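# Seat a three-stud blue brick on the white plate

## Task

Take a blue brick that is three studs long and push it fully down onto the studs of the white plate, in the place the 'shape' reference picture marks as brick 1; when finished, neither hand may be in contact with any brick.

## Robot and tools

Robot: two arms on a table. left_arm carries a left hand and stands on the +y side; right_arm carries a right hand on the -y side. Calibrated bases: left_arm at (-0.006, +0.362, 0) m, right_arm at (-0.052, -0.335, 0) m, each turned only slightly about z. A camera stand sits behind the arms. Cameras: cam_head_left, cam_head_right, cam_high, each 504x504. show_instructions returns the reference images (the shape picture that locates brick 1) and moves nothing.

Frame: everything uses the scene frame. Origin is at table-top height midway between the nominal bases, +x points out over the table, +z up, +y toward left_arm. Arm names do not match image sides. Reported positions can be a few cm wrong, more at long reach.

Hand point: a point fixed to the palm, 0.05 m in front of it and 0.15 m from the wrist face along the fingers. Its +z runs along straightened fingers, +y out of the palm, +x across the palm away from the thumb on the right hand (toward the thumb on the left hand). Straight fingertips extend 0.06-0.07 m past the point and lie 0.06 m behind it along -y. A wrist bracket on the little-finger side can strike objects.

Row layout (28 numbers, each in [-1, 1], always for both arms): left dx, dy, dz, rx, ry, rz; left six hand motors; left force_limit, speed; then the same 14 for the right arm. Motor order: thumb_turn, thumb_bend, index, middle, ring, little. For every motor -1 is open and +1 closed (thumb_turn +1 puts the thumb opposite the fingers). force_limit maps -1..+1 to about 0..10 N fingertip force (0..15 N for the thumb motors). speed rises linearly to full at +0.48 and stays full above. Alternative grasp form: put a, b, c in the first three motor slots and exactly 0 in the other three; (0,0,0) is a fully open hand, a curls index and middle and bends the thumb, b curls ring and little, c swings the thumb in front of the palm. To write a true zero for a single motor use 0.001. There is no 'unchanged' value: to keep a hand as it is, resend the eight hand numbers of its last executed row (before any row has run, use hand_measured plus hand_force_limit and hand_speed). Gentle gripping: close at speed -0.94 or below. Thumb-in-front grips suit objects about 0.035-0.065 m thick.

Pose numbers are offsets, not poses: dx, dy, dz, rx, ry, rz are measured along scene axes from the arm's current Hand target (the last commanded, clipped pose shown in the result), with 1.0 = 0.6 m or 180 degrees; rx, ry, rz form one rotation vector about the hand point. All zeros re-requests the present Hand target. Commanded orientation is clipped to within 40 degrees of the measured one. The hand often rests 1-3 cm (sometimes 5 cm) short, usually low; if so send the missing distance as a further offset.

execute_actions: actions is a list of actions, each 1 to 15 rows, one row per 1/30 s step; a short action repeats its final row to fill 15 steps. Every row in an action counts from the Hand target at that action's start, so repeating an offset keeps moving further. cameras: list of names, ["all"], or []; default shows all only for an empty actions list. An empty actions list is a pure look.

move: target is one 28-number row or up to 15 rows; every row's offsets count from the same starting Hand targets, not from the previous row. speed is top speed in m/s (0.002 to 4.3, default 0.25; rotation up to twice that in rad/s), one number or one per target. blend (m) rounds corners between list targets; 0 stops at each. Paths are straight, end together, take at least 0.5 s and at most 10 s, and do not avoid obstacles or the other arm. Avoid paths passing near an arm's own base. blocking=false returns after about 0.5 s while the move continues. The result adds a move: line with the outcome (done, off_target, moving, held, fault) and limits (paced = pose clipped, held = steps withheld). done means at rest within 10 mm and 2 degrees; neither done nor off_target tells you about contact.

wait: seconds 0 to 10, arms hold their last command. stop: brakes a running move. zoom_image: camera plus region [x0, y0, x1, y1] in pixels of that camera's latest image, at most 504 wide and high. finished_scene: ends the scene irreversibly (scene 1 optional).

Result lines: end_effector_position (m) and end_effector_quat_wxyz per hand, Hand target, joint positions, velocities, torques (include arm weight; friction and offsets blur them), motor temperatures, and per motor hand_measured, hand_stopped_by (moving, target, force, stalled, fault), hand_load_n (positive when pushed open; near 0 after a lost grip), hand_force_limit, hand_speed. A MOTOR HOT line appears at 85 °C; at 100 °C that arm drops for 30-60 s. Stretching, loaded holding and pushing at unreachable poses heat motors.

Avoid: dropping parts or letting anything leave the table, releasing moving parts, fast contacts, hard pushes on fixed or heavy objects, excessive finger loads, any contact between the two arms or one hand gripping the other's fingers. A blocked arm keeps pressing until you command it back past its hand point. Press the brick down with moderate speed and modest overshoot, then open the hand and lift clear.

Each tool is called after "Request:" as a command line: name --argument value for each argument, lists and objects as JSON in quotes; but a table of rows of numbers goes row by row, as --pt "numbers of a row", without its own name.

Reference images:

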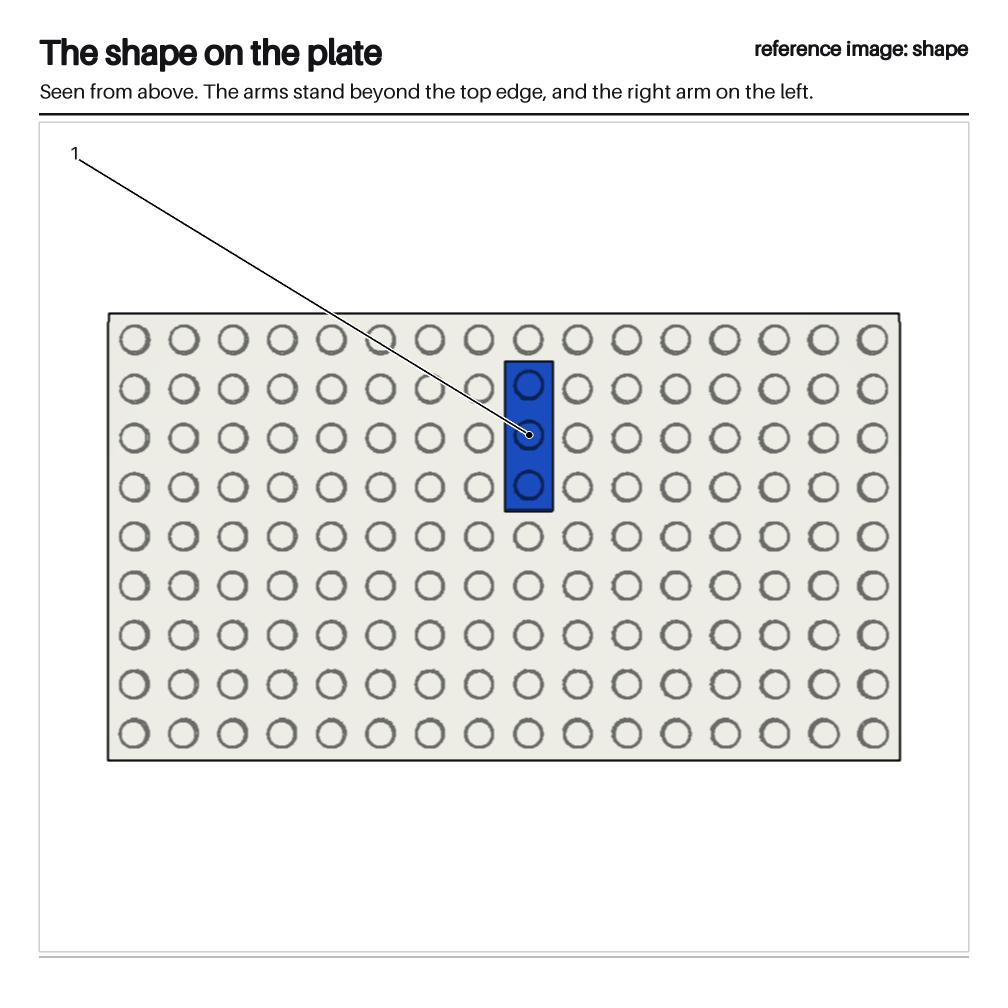

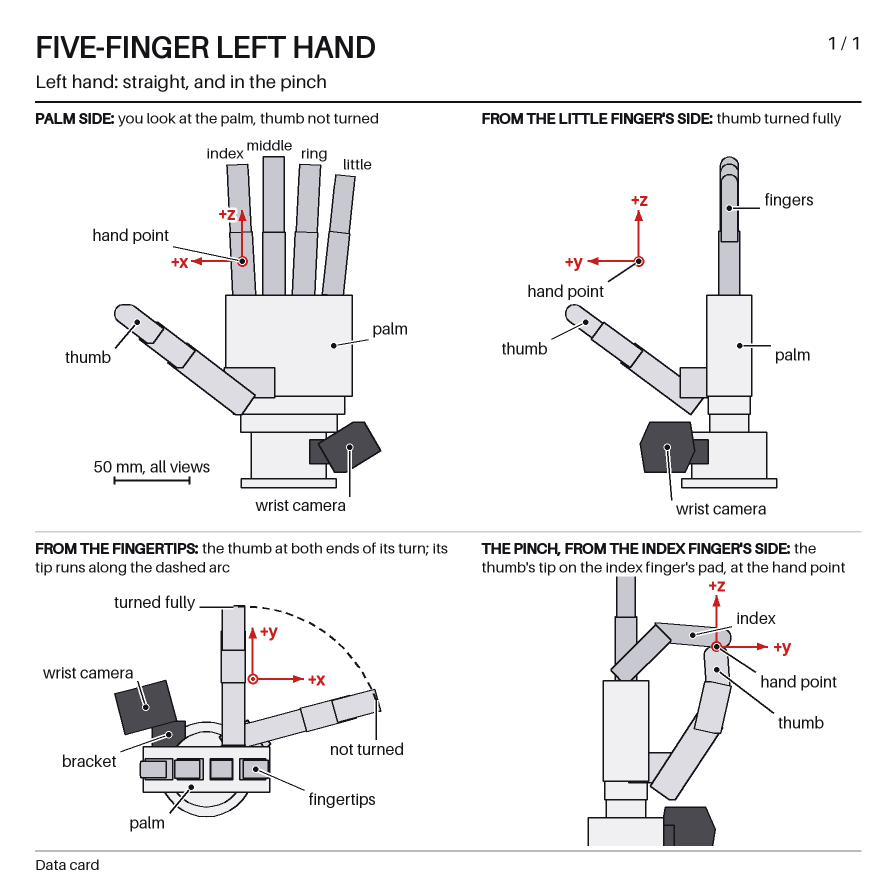

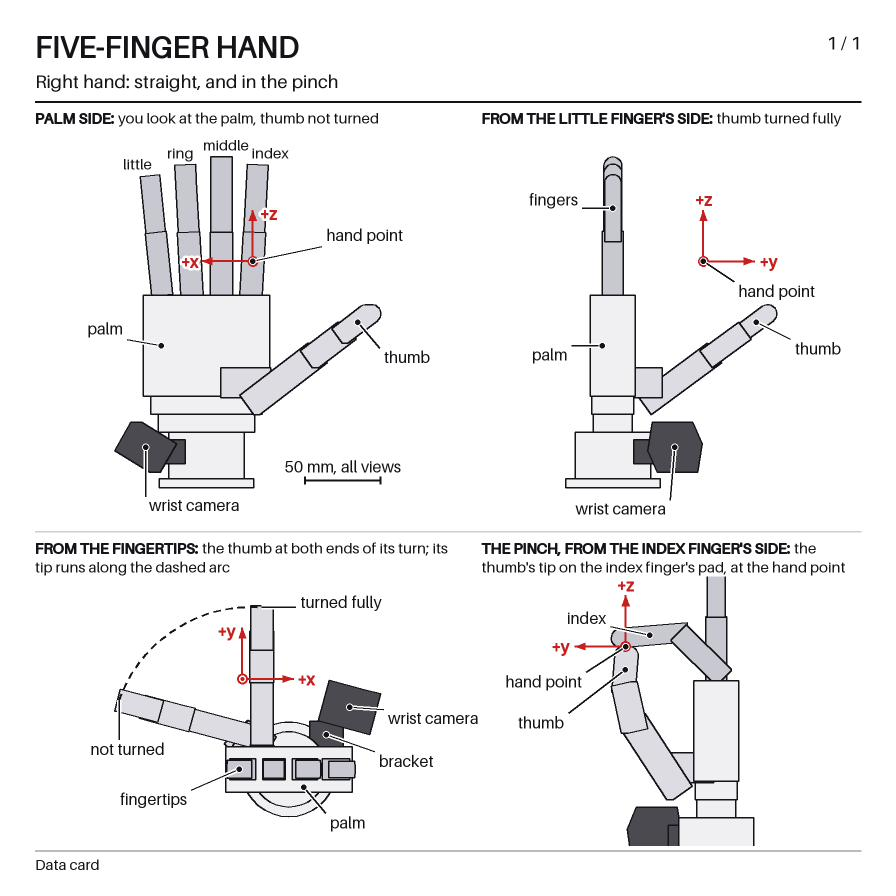

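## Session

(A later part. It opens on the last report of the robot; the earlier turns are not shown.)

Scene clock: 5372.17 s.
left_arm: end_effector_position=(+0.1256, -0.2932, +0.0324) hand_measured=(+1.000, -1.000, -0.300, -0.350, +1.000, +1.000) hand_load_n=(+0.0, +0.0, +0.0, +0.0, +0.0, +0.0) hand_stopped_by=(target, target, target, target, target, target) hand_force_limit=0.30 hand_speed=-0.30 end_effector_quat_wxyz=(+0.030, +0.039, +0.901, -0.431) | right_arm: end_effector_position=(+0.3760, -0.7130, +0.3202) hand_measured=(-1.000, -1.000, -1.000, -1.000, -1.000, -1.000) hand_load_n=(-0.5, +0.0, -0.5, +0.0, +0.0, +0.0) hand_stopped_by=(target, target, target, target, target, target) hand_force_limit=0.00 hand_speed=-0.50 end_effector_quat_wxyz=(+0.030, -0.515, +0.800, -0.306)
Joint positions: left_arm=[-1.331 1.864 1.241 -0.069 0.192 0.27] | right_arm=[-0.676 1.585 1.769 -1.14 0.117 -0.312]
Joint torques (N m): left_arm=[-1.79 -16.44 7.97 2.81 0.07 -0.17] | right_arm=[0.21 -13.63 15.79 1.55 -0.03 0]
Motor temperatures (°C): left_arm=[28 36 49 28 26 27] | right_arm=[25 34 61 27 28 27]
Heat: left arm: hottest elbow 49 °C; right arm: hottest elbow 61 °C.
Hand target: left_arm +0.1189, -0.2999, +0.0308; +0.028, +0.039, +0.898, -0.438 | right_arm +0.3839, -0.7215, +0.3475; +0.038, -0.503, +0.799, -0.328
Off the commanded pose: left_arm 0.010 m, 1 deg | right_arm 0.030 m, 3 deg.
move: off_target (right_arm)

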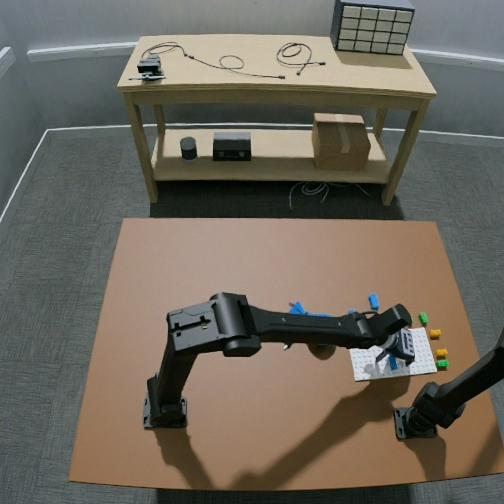

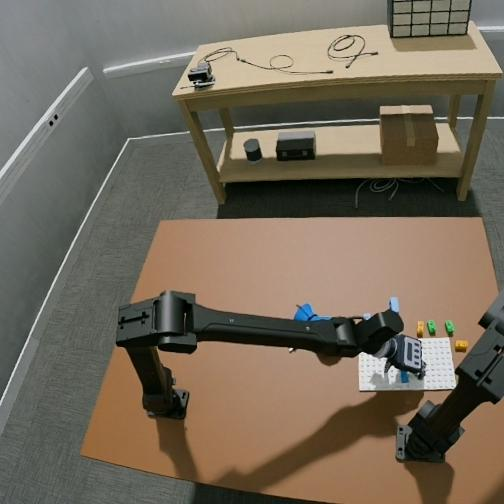

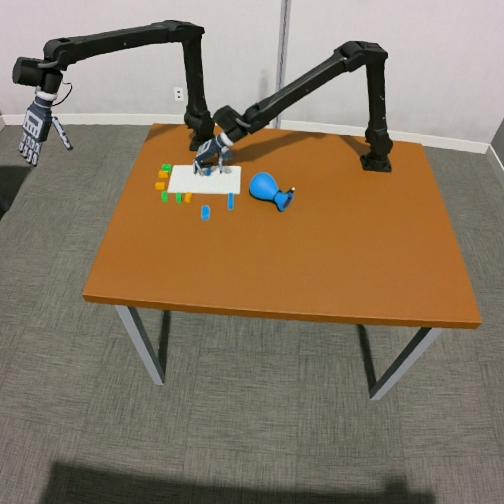

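Request:
execute_actions --actions '[[[0,0,0,0,0,0,1,-0.6,0.115,0.06,1,1,-0.7,-0.7,0,0,0,0,0,0,0,0,0,0,0,0,0,-0.5]],[[0,0,0,0,0,0,1,-0.2,0.115,0.06,1,1,-0.7,-0.85,0,0,0,0,0,0,0,0,0,0,0,0,0,-0.5]]]' --cameras '["all"]'

Request:
zoom_image --camera "cam_head_right" --region '[392, 364, 414, 386]'

Request:
zoom_image --camera "cam_high" --region '[195, 158, 219, 182]'

Request:
zoom_image --camera "cam_head_left" --region '[382, 352, 404, 374]'

Scene clock: 5383.73 s.
left_arm: end_effector_position=(+0.1256, -0.2932, +0.0324) hand_measured=(+1.000, -0.308, +0.114, +0.060, +1.000, +1.000) hand_load_n=(+0.0, +2.5, +3.0, +0.0, +0.0, +0.0) hand_stopped_by=(target, force, target, target, target, target) hand_force_limit=-0.70 hand_speed=-0.85 end_effector_quat_wxyz=(+0.030, +0.038, +0.901, -0.431) | right_arm: end_effector_position=(+0.3760, -0.7130, +0.3202) hand_measured=(-1.000, -1.000, -1.000, -1.000, -1.000, -1.000) hand_load_n=(+0.0, +0.0, +0.0, +0.0, +0.0, +0.0) hand_stopped_by=(target, target, target, target, target, target) hand_force_limit=0.00 hand_speed=-0.50 end_effector_quat_wxyz=(+0.030, -0.515, +0.800, -0.306)
Joint positions: left_arm=[-1.331 1.864 1.241 -0.069 0.192 0.269] | right_arm=[-0.676 1.585 1.769 -1.14 0.117 -0.312]
Joint torques (N m): left_arm=[-1.79 -16.44 7.97 2.81 0.06 -0.15] | right_arm=[0.09 -13.1 15.68 1.44 -0.03 -0.05]
Motor temperatures (°C): left_arm=[28 36 48 28 26 27] | right_arm=[25 34 61 27 28 27]
Heat: left arm: hottest elbow 48 °C; right arm: hottest elbow 61 °C.
Hand target: left_arm +0.1189, -0.2999, +0.0308; +0.028, +0.039, +0.898, -0.438 | right_arm +0.3839, -0.7215, +0.3475; +0.038, -0.503, +0.799, -0.328
Off the commanded pose: left_arm 0.010 m, 1 deg | right_arm 0.030 m, 3 deg.

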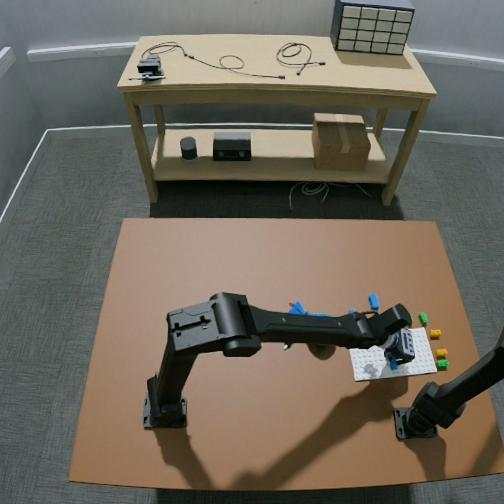

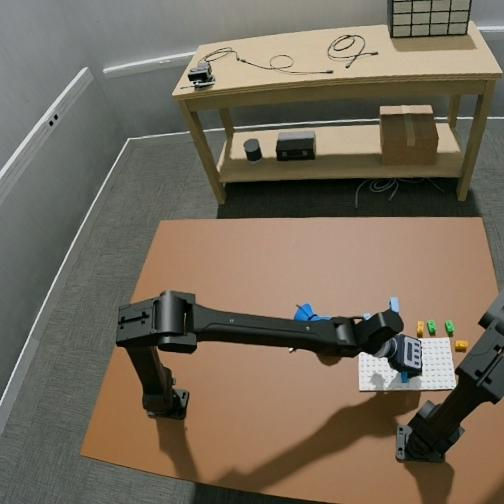

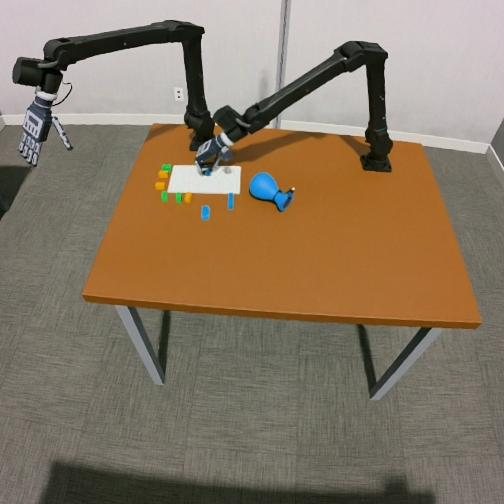

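Scaled by 22.909.

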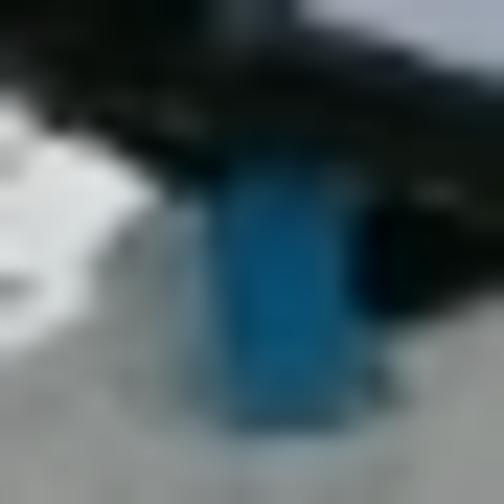

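Scaled by 21.000.

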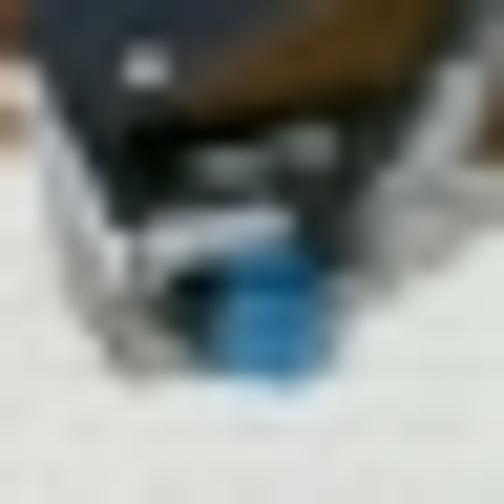

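Scaled by 22.909.

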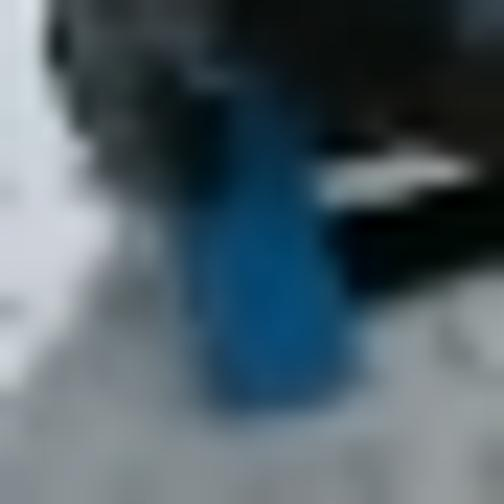

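Request:
execute_actions --actions '[[[0,0,0,0,0,0,1,-0.308,0.09,0.045,1,1,-0.7,-0.85,0,0,0,0,0,0,0,0,0,0,0,0,0,-0.5]],[[0,0,0,0,0,0,1,-0.1,0.09,0.045,1,1,-0.6,-0.85,0,0,0,0,0,0,0,0,0,0,0,0,0,-0.5]]]' --cameras '["all"]'

Request:
zoom_image --camera "cam_head_right" --region '[392, 364, 414, 386]'

Request:
zoom_image --camera "cam_high" --region '[195, 158, 219, 182]'

Request:
zoom_image --camera "cam_head_left" --region '[382, 352, 404, 374]'

Scene clock: 5392.63 s.
left_arm: end_effector_position=(+0.1257, -0.2936, +0.0327) hand_measured=(+1.000, -0.246, +0.090, +0.044, +1.000, +1.000) hand_load_n=(-0.5, +2.5, +3.0, +0.0, +0.0, +0.0) hand_stopped_by=(target, force, target, target, target, target) hand_force_limit=-0.60 hand_speed=-0.85 end_effector_quat_wxyz=(+0.030, +0.038, +0.900, -0.432) | right_arm: end_effector_position=(+0.3760, -0.7130, +0.3202) hand_measured=(-1.000, -1.000, -1.000, -1.000, -1.000, -1.000) hand_load_n=(+0.0, +0.0, +0.0, +0.0, +0.0, +0.0) hand_stopped_by=(target, target, target, target, target, target) hand_force_limit=0.00 hand_speed=-0.50 end_effector_quat_wxyz=(+0.030, -0.515, +0.800, -0.306)
Joint positions: left_arm=[-1.331 1.864 1.241 -0.067 0.192 0.268] | right_arm=[-0.676 1.585 1.769 -1.14 0.117 -0.312]
Joint torques (N m): left_arm=[-1.79 -16.44 7.97 2.74 0.07 -0.15] | right_arm=[-0.03 -13.57 15.57 1.5 -0.02 -0.02]
Motor temperatures (°C): left_arm=[28 36 47 28 26 27] | right_arm=[25 34 61 27 28 27]
Heat: left arm: hottest elbow 47 °C; right arm: hottest elbow 61 °C.
Hand target: left_arm +0.1189, -0.2999, +0.0308; +0.028, +0.039, +0.898, -0.438 | right_arm +0.3839, -0.7215, +0.3475; +0.038, -0.503, +0.799, -0.328
Off the commanded pose: left_arm 0.009 m, 1 deg | right_arm 0.030 m, 3 deg.

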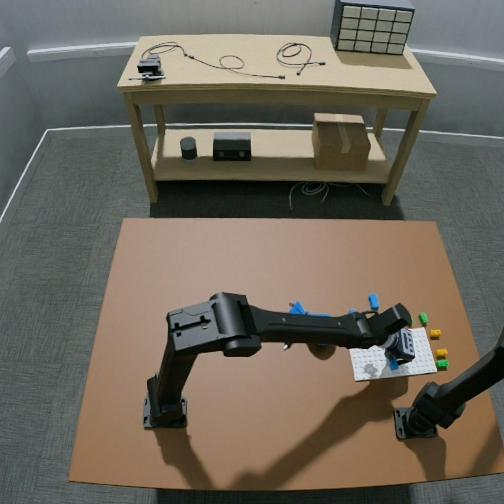

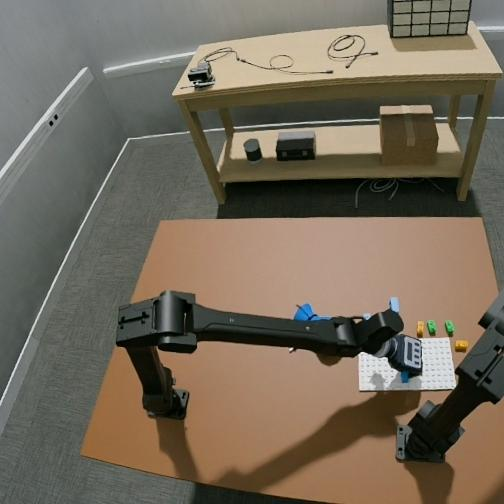

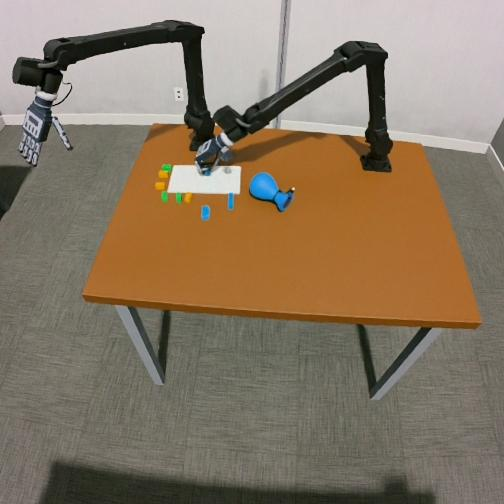

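Scaled by 22.909.

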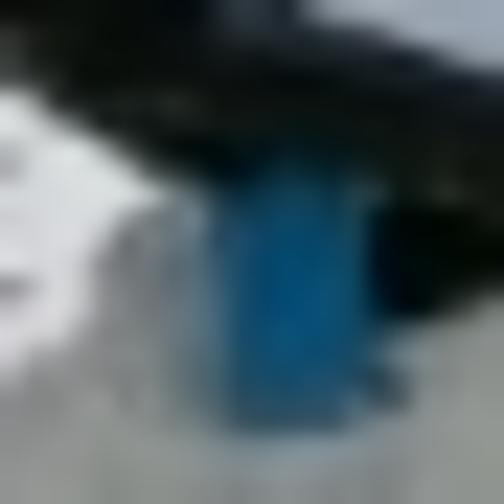

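Scaled by 21.000.

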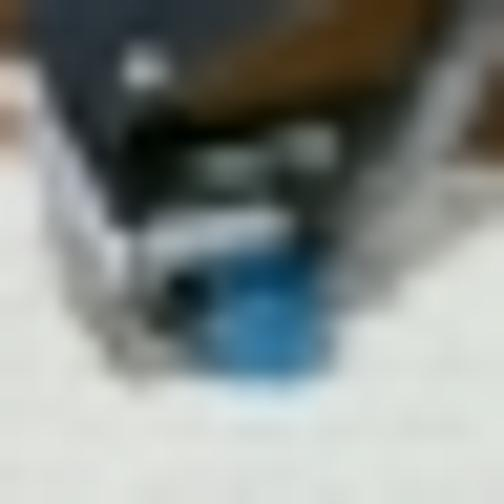

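Scaled by 22.909.

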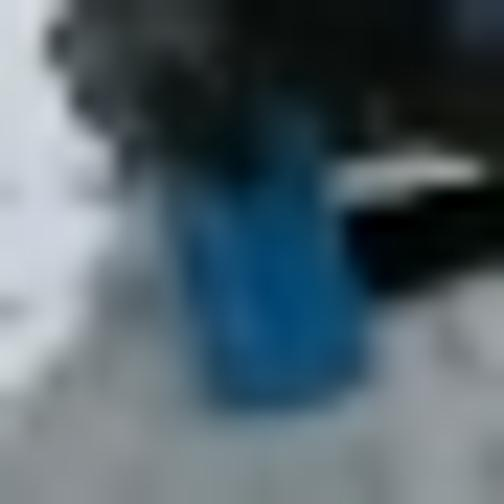

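Request:
zoom_image --camera "cam_high" --region '[200, 166, 216, 182]'

Request:
zoom_image --camera "cam_head_right" --region '[396, 372, 412, 388]'

Request:
zoom_image --camera "cam_head_left" --region '[384, 358, 400, 374]'

Scaled by 31.500.

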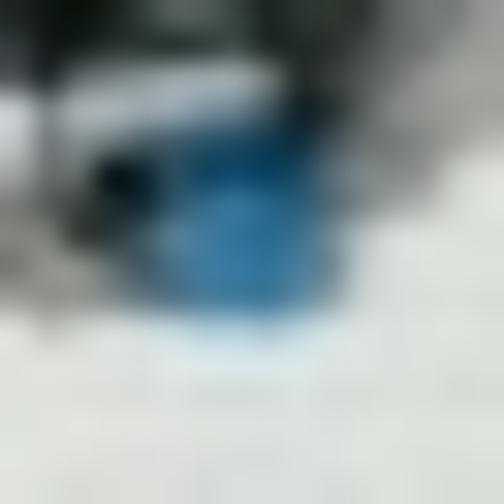

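Scaled by 31.500.

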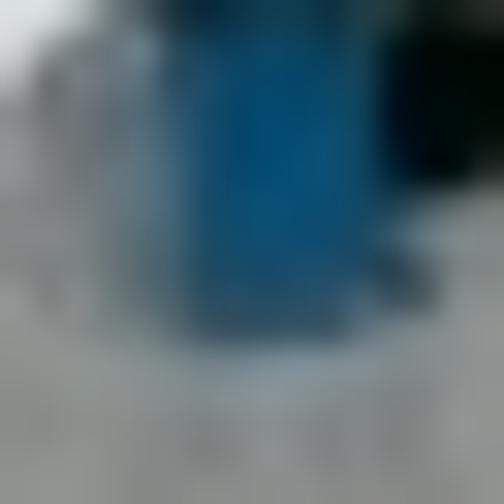

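Scaled by 31.500.

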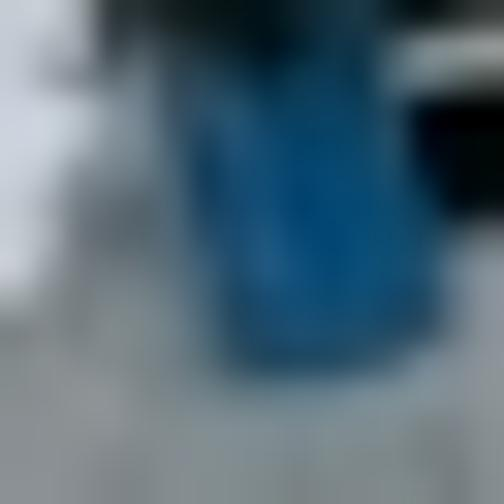

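Request:
execute_actions --actions '[[[0,0,0,0,0,0,1,-0.05,0.09,0.045,1,1,-0.2,-0.9,0,0,0,0,0,0,0,0,0,0,0,0,0,-0.5]],[[0,0.02,-0.06,0.03,0,0,1,-0.05,0.09,0.045,1,1,-0.2,-0.9,0,0,0,0,0,0,0,0,0,0,0,0,0,-0.5]]]' --cameras '["all"]'

Request:
zoom_image --camera "cam_head_right" --region '[396, 372, 412, 388]'

Request:
zoom_image --camera "cam_high" --region '[200, 166, 216, 182]'

Request:
zoom_image --camera "cam_head_left" --region '[384, 358, 400, 374]'

Scene clock: 5437.63 s.
left_arm: end_effector_position=(+0.1263, -0.2932, +0.0299) hand_measured=(+1.000, -0.196, +0.090, +0.044, +1.000, +1.000) hand_load_n=(-0.5, +3.0, +8.5, +0.0, +0.0, +0.0) hand_stopped_by=(target, force, target, target, target, target) hand_force_limit=-0.20 hand_speed=-0.90 end_effector_quat_wxyz=(+0.035, +0.036, +0.902, -0.429) | right_arm: end_effector_position=(+0.3760, -0.7130, +0.3202) hand_measured=(-1.000, -1.000, -1.000, -1.000, -1.000, -1.000) hand_load_n=(+0.0, +0.0, +0.0, +0.0, -0.5, +0.0) hand_stopped_by=(target, target, target, target, target, target) hand_force_limit=0.00 hand_speed=-0.50 end_effector_quat_wxyz=(+0.030, -0.515, +0.800, -0.306)
Joint positions: left_arm=[-1.334 1.867 1.241 -0.068 0.179 0.267] | right_arm=[-0.676 1.585 1.769 -1.14 0.117 -0.312]
Joint torques (N m): left_arm=[-1.73 -12.69 8.65 0.34 -0.09 0.02] | right_arm=[0.38 -13.92 15.79 1.52 -0.01 0]
Motor temperatures (°C): left_arm=[28 35 45 28 26 27] | right_arm=[25 34 61 27 28 27]
Heat: left arm: hottest elbow 45 °C; right arm: hottest elbow 61 °C.
Hand target: left_arm +0.1188, -0.2880, -0.0051; +0.026, +0.040, +0.917, -0.395 | right_arm +0.3839, -0.7215, +0.3475; +0.038, -0.503, +0.799, -0.328
Off the commanded pose: left_arm 0.036 m, 4 deg | right_arm 0.030 m, 3 deg.

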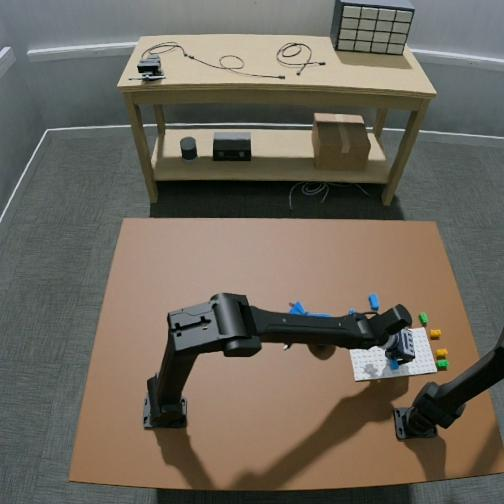

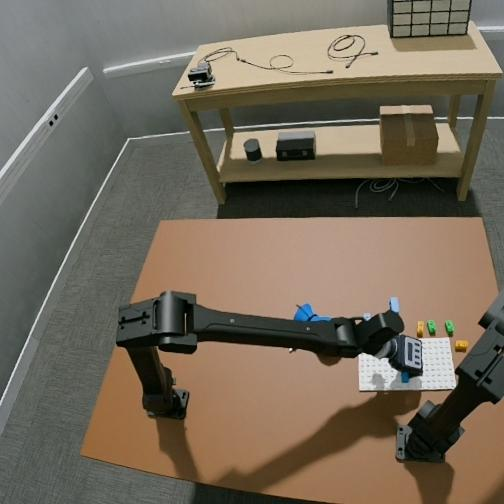

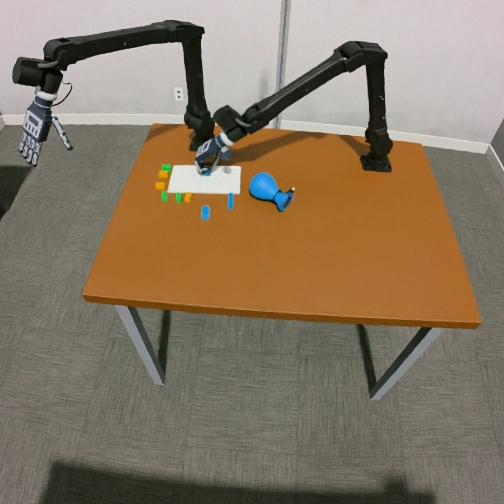

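Scaled by 31.500.

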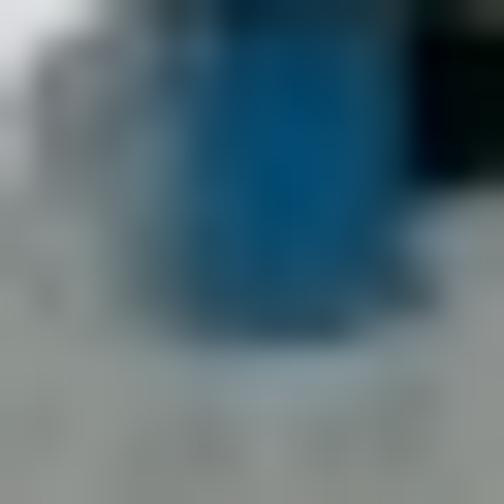

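Scaled by 31.500.

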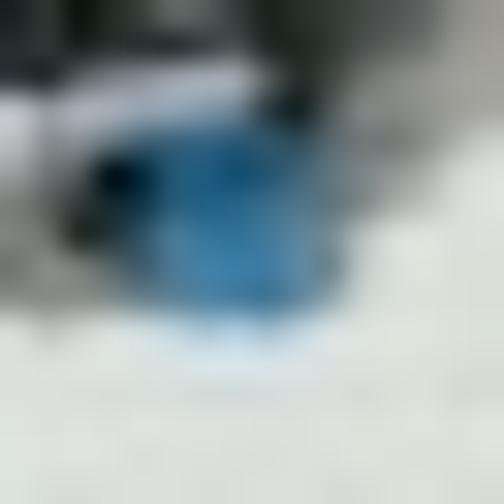

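Scaled by 31.500.

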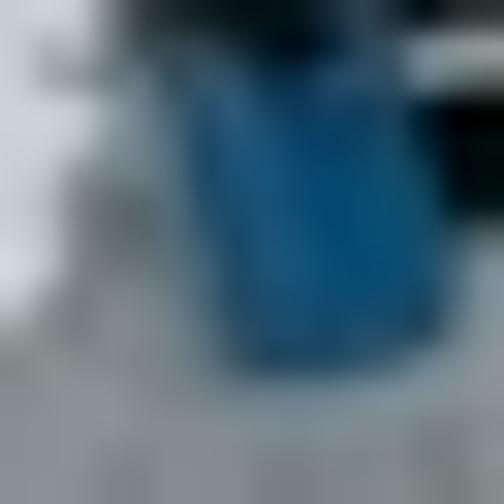

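Request:
execute_actions --actions '[[[0,-0.02,0.06,-0.03,0,0,1,-0.25,0.09,0.045,1,1,-0.2,-0.9,0,0,0,0,0,0,0,0,0,0,0,0,0,-0.5]]]' --cameras '["all"]'

Request:
zoom_image --camera "cam_head_right" --region '[396, 372, 412, 388]'

Request:
zoom_image --camera "cam_high" --region '[200, 166, 216, 182]'

Request:
zoom_image --camera "cam_head_left" --region '[384, 358, 400, 374]'

Scene clock: 5452.00 s.
left_arm: end_effector_position=(+0.1245, -0.2953, +0.0317) hand_measured=(+1.000, -0.250, +0.090, +0.044, +1.000, +1.000) hand_load_n=(+0.0, -1.5, +0.0, +0.0, +0.0, +0.0) hand_stopped_by=(target, target, target, target, target, target) hand_force_limit=-0.20 hand_speed=-0.90 end_effector_quat_wxyz=(+0.030, +0.038, +0.900, -0.434) | right_arm: end_effector_position=(+0.3760, -0.7130, +0.3202) hand_measured=(-1.000, -1.000, -1.000, -1.000, -1.000, -1.000) hand_load_n=(+0.0, +0.0, +0.0, +0.0, +0.0, +0.0) hand_stopped_by=(target, target, target, target, target, target) hand_force_limit=0.00 hand_speed=-0.50 end_effector_quat_wxyz=(+0.030, -0.515, +0.800, -0.306)
Joint positions: left_arm=[-1.334 1.867 1.241 -0.06 0.19 0.265] | right_arm=[-0.676 1.585 1.769 -1.14 0.117 -0.312]
Joint torques (N m): left_arm=[-1.55 -16.73 7.98 2.41 0.13 -0.12] | right_arm=[-0.09 -13.63 15.65 1.46 -0.01 -0.02]
Motor temperatures (°C): left_arm=[28 35 45 28 26 27] | right_arm=[25 34 61 27 28 27]
Heat: left arm: hottest elbow 45 °C; right arm: hottest elbow 61 °C.
Hand target: left_arm +0.1188, -0.3000, +0.0309; +0.028, +0.039, +0.898, -0.438 | right_arm +0.3839, -0.7215, +0.3475; +0.038, -0.503, +0.799, -0.328
Off the commanded pose: left_arm 0.007 m, 1 deg | right_arm 0.030 m, 3 deg.

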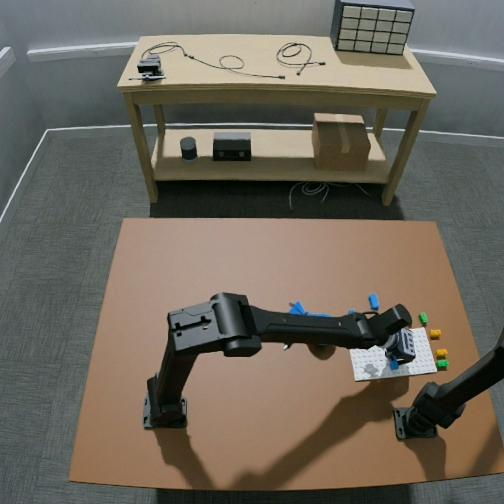

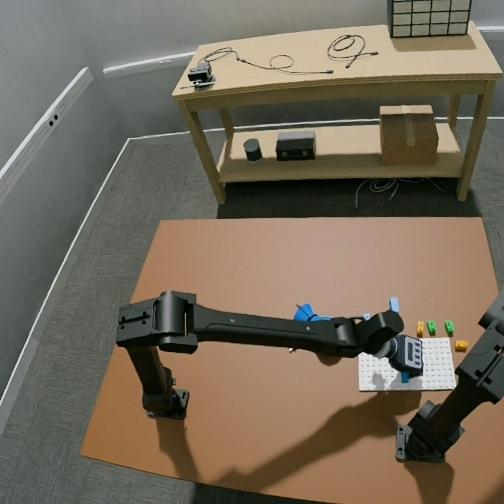

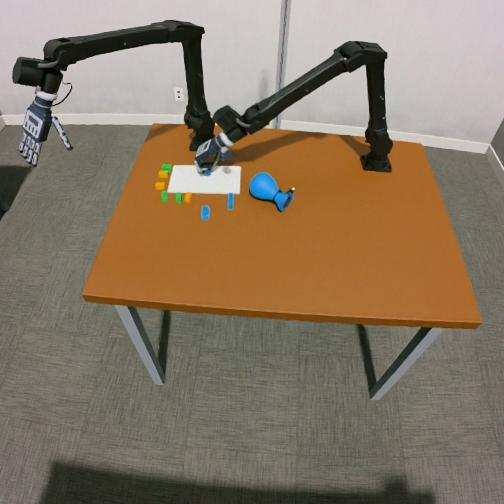

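Scaled by 31.500.

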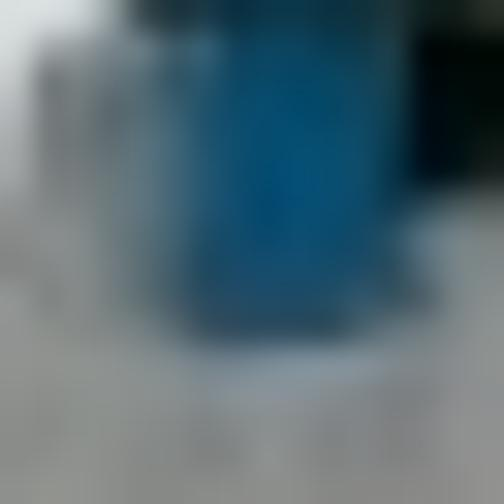

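Scaled by 31.500.

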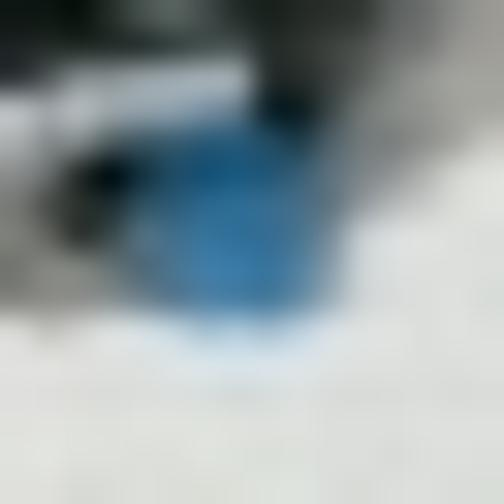

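Scaled by 31.500.

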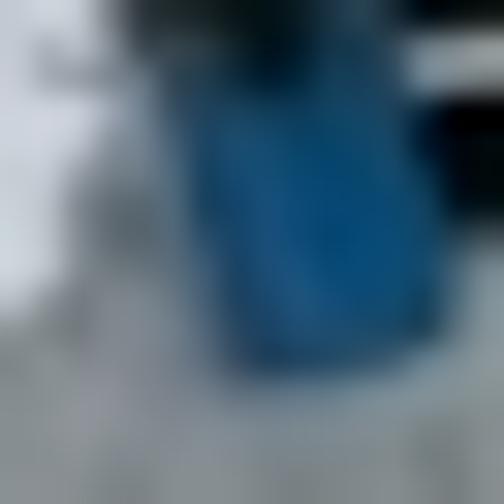

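Request:
execute_actions --actions '[[[0,0,0,0,0,0,1,-0.7,-0.15,-0.2,1,1,-0.2,-0.7,0,0,0,0,0,0,0,0,0,0,0,0,0,-0.5]]]' --cameras '["all"]'

Request:
zoom_image --camera "cam_head_right" --region '[396, 372, 412, 388]'

Request:
zoom_image --camera "cam_high" --region '[200, 166, 216, 182]'

Request:
zoom_image --camera "cam_head_left" --region '[384, 358, 400, 374]'

Scene clock: 5462.60 s.
left_arm: end_effector_position=(+0.1245, -0.2953, +0.0318) hand_measured=(+1.000, -0.700, -0.150, -0.200, +1.000, +1.000) hand_load_n=(+0.0, +0.0, +0.0, +0.0, +0.0, +0.0) hand_stopped_by=(target, target, target, target, target, target) hand_force_limit=-0.20 hand_speed=-0.70 end_effector_quat_wxyz=(+0.030, +0.038, +0.900, -0.434) | right_arm: end_effector_position=(+0.3760, -0.7130, +0.3202) hand_measured=(-1.000, -1.000, -1.000, -1.000, -1.000, -1.000) hand_load_n=(+0.0, +0.0, +0.0, +0.0, +0.0, +0.0) hand_stopped_by=(target, target, target, target, target, target) hand_force_limit=0.00 hand_speed=-0.50 end_effector_quat_wxyz=(+0.030, -0.515, +0.800, -0.306)
Joint positions: left_arm=[-1.334 1.867 1.241 -0.059 0.19 0.265] | right_arm=[-0.676 1.585 1.769 -1.14 0.117 -0.312]
Joint torques (N m): left_arm=[-1.55 -16.79 7.97 2.41 0.13 -0.11] | right_arm=[0.32 -13.27 15.75 1.44 -0.01 -0.03]
Motor temperatures (°C): left_arm=[28 36 44 28 26 27] | right_arm=[25 34 61 27 28 27]
Heat: left arm: hottest elbow 44 °C; right arm: hottest elbow 61 °C.
Hand target: left_arm +0.1189, -0.3000, +0.0309; +0.028, +0.039, +0.898, -0.438 | right_arm +0.3839, -0.7215, +0.3475; +0.038, -0.503, +0.799, -0.328
Off the commanded pose: left_arm 0.007 m, 1 deg | right_arm 0.030 m, 3 deg.

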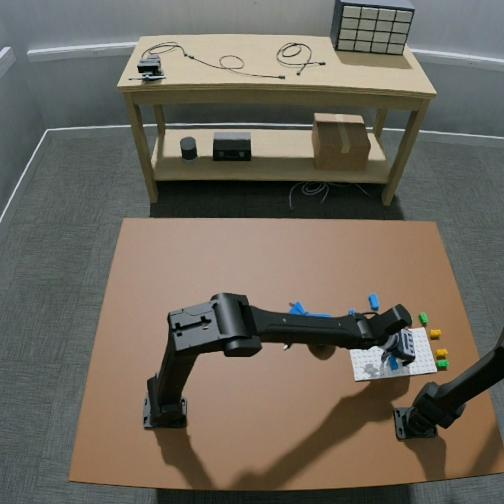

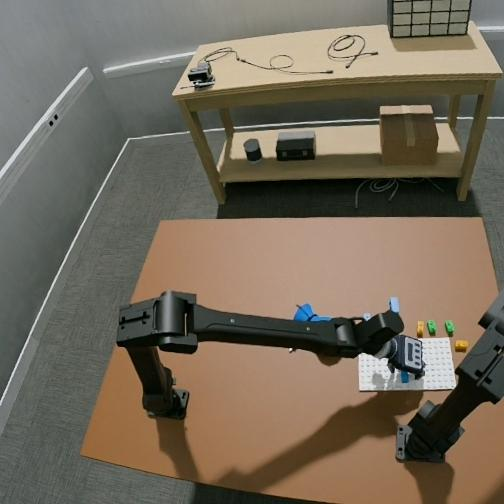

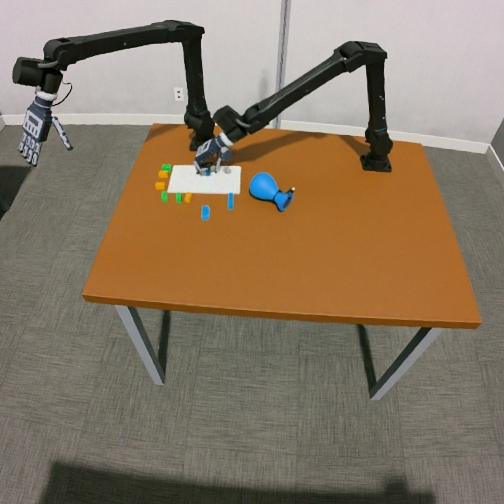

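Scaled by 31.500.

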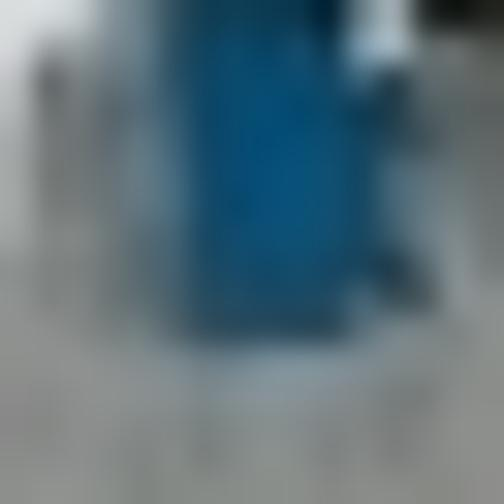

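Scaled by 31.500.

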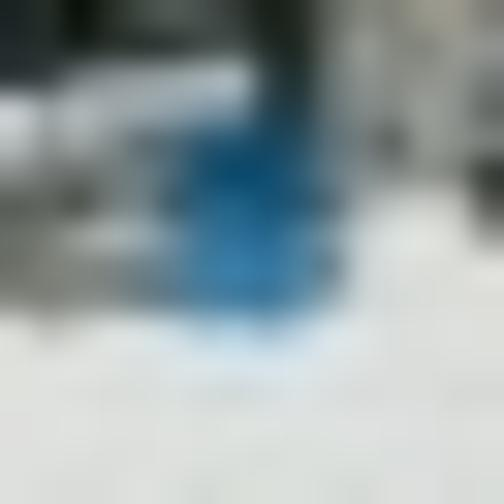

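Scaled by 31.500.

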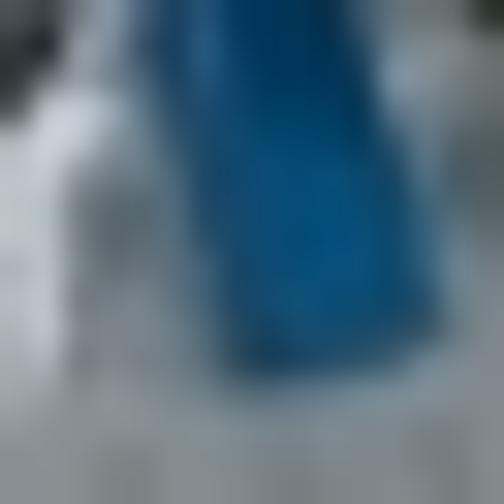

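Request:
execute_actions --actions '[[[0,-0.005,0.07,0,0,0,1,-1,-0.3,-0.35,1,1,0.3,-0.4,0,0,0,0,0,0,0,0,0,0,0,0,0,-0.5]]]' --cameras '[]'

Request:
move --pt "0.02 0.02 0.2 0 0 0 1 -1 -0.3 -0.35 1 1 0.3 -0.6 0 0 0 0 0 0 0 0 0 0 0 0 0 -0.5" --pt "0.198 0.299 0.26 0.288 0.0184 0.0257 -1 -1 1 1 1 1 0.3 -0.1 0 0 0 0 0 0 0 0 0 0 0 0 0 -0.5" --speed '[0.15,0.35]' --blend '[0.04,0]' --cameras '["all"]'

Request:
zoom_image --camera "cam_head_right" --region '[392, 364, 414, 386]'

Request:
zoom_image --camera "cam_head_left" --region '[382, 352, 404, 374]'

Request:
zoom_image --camera "cam_high" --region '[200, 162, 216, 178]'

Scene clock: 5473.33 s.
left_arm: end_effector_position=(+0.1201, -0.2826, +0.0415) hand_measured=(+1.000, -1.000, -0.300, -0.350, +1.000, +1.000) hand_load_n=(+0.0, +0.0, +0.0, +0.0, +0.0, +0.0) hand_stopped_by=(target, target, target, target, target, target) hand_force_limit=0.30 hand_speed=-0.40 end_effector_quat_wxyz=(+0.025, +0.036, +0.908, -0.416) | right_arm: end_effector_position=(+0.3760, -0.7130, +0.3202) hand_measured=(-1.000, -1.000, -1.000, -1.000, -1.000, -1.000) hand_load_n=(-0.5, +0.0, +0.0, +0.0, +0.0, +0.0) hand_stopped_by=(target, target, target, target, target, target) hand_force_limit=0.00 hand_speed=-0.50 end_effector_quat_wxyz=(+0.030, -0.515, +0.800, -0.306)
Joint positions: left_arm=[-1.335 1.834 1.241 -0.134 0.189 0.265] | right_arm=[-0.676 1.585 1.769 -1.14 0.117 -0.312]
Joint torques (N m): left_arm=[-1.49 -18.49 11.29 1.18 0.15 -0.12] | right_arm=[-0.03 -13.74 15.66 1.46 -0.02 0]
Motor temperatures (°C): left_arm=[28 36 44 28 26 27] | right_arm=[25 34 61 27 28 27]
Heat: left arm: hottest elbow 44 °C; right arm: hottest elbow 61 °C.
Hand target: left_arm +0.1190, -0.3030, +0.0729; +0.028, +0.039, +0.898, -0.438 | right_arm +0.3839, -0.7215, +0.3475; +0.038, -0.503, +0.799, -0.328
Off the commanded pose: left_arm 0.037 m, 3 deg | right_arm 0.030 m, 3 deg.
No camera images: "cameras" was empty.

Scene clock: 5477.80 s.
left_arm: end_effector_position=(+0.2289, -0.1143, +0.2182) hand_measured=(-1.000, -1.000, +1.000, +1.000, +1.000, +1.000) hand_load_n=(+0.0, +0.0, +0.0, +0.0, +0.0, +0.0) hand_stopped_by=(target, target, target, target, target, target) hand_force_limit=0.30 hand_speed=-0.10 end_effector_quat_wxyz=(-0.007, -0.003, +1.000, +0.011) | right_arm: end_effector_position=(+0.3760, -0.7130, +0.3202) hand_measured=(-1.000, -1.000, -1.000, -1.000, -1.000, -1.000) hand_load_n=(-0.5, +0.0, +0.0, +0.0, +0.0, +0.0) hand_stopped_by=(target, target, target, target, target, target) hand_force_limit=0.00 hand_speed=-0.50 end_effector_quat_wxyz=(+0.030, -0.515, +0.800, -0.306)
Joint positions: left_arm=[-1.143 1.948 2.018 -1.667 0.003 0.456] | right_arm=[-0.676 1.585 1.769 -1.14 0.117 -0.312]
Joint torques (N m): left_arm=[-0.26 -17.38 12.05 -0.2 -0.07 0.04] | right_arm=[0.15 -13.63 15.65 1.51 -0.04 -0.05]
Motor temperatures (°C): left_arm=[28 36 45 28 26 27] | right_arm=[25 34 61 27 28 27]
Heat: left arm: hottest elbow 45 °C; right arm: hottest elbow 61 °C.
Hand target: left_arm +0.2378, -0.1237, +0.2289; +0.000, +0.000, +1.000, -0.002 | right_arm +0.3839, -0.7215, +0.3475; +0.038, -0.503, +0.799, -0.328
Off the commanded pose: left_arm 0.017 m, 2 deg | right_arm 0.030 m, 3 deg.
move: off_target (left_arm, right_arm); target 2's new numbers were sent with left_arm's hand 0.017 m and 2 deg from that target

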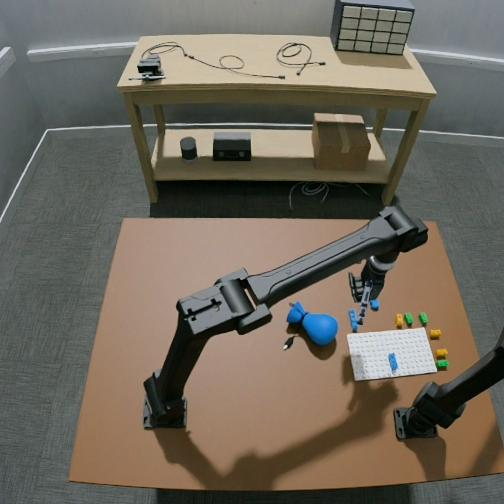

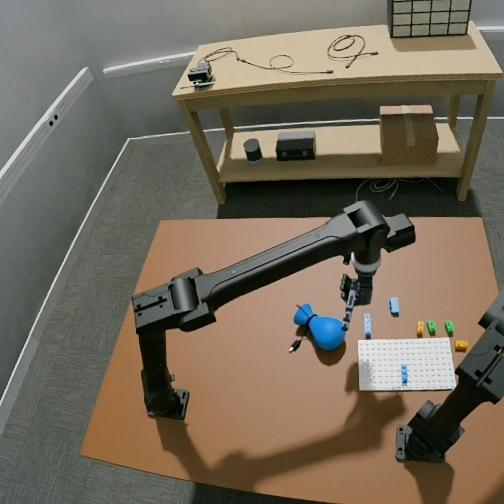

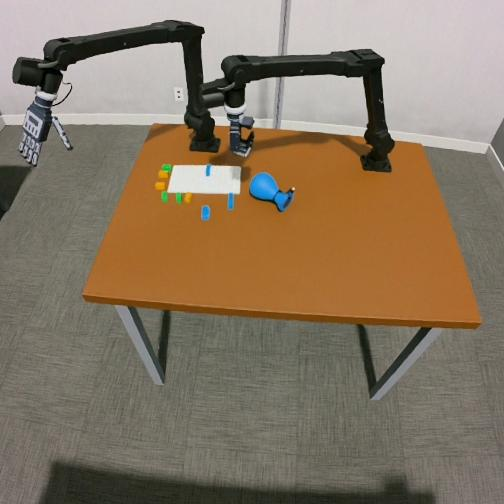

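Scaled by 22.909.

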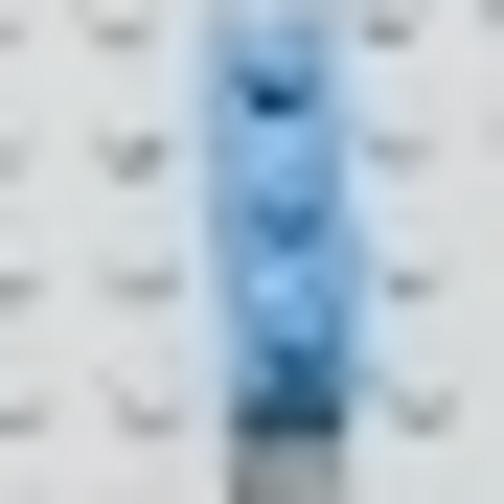

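Scaled by 22.909.

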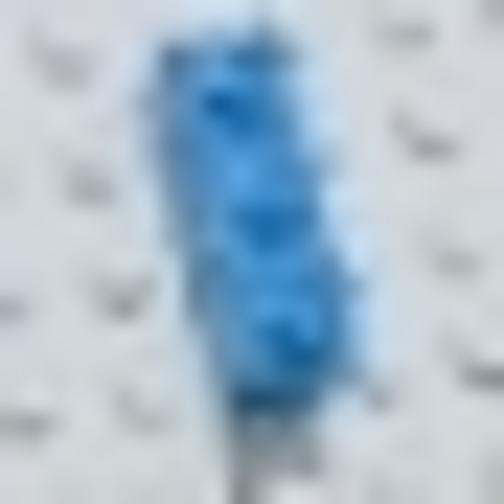

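Scaled by 31.500.

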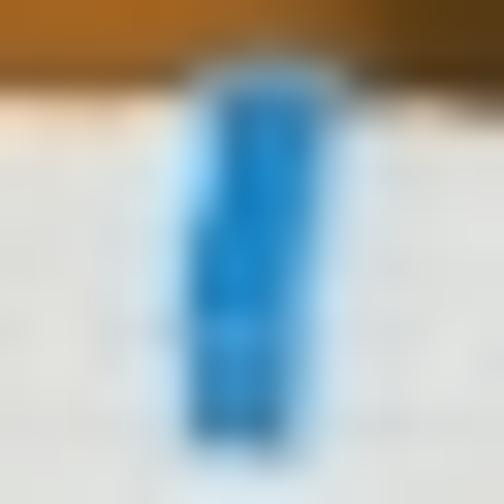

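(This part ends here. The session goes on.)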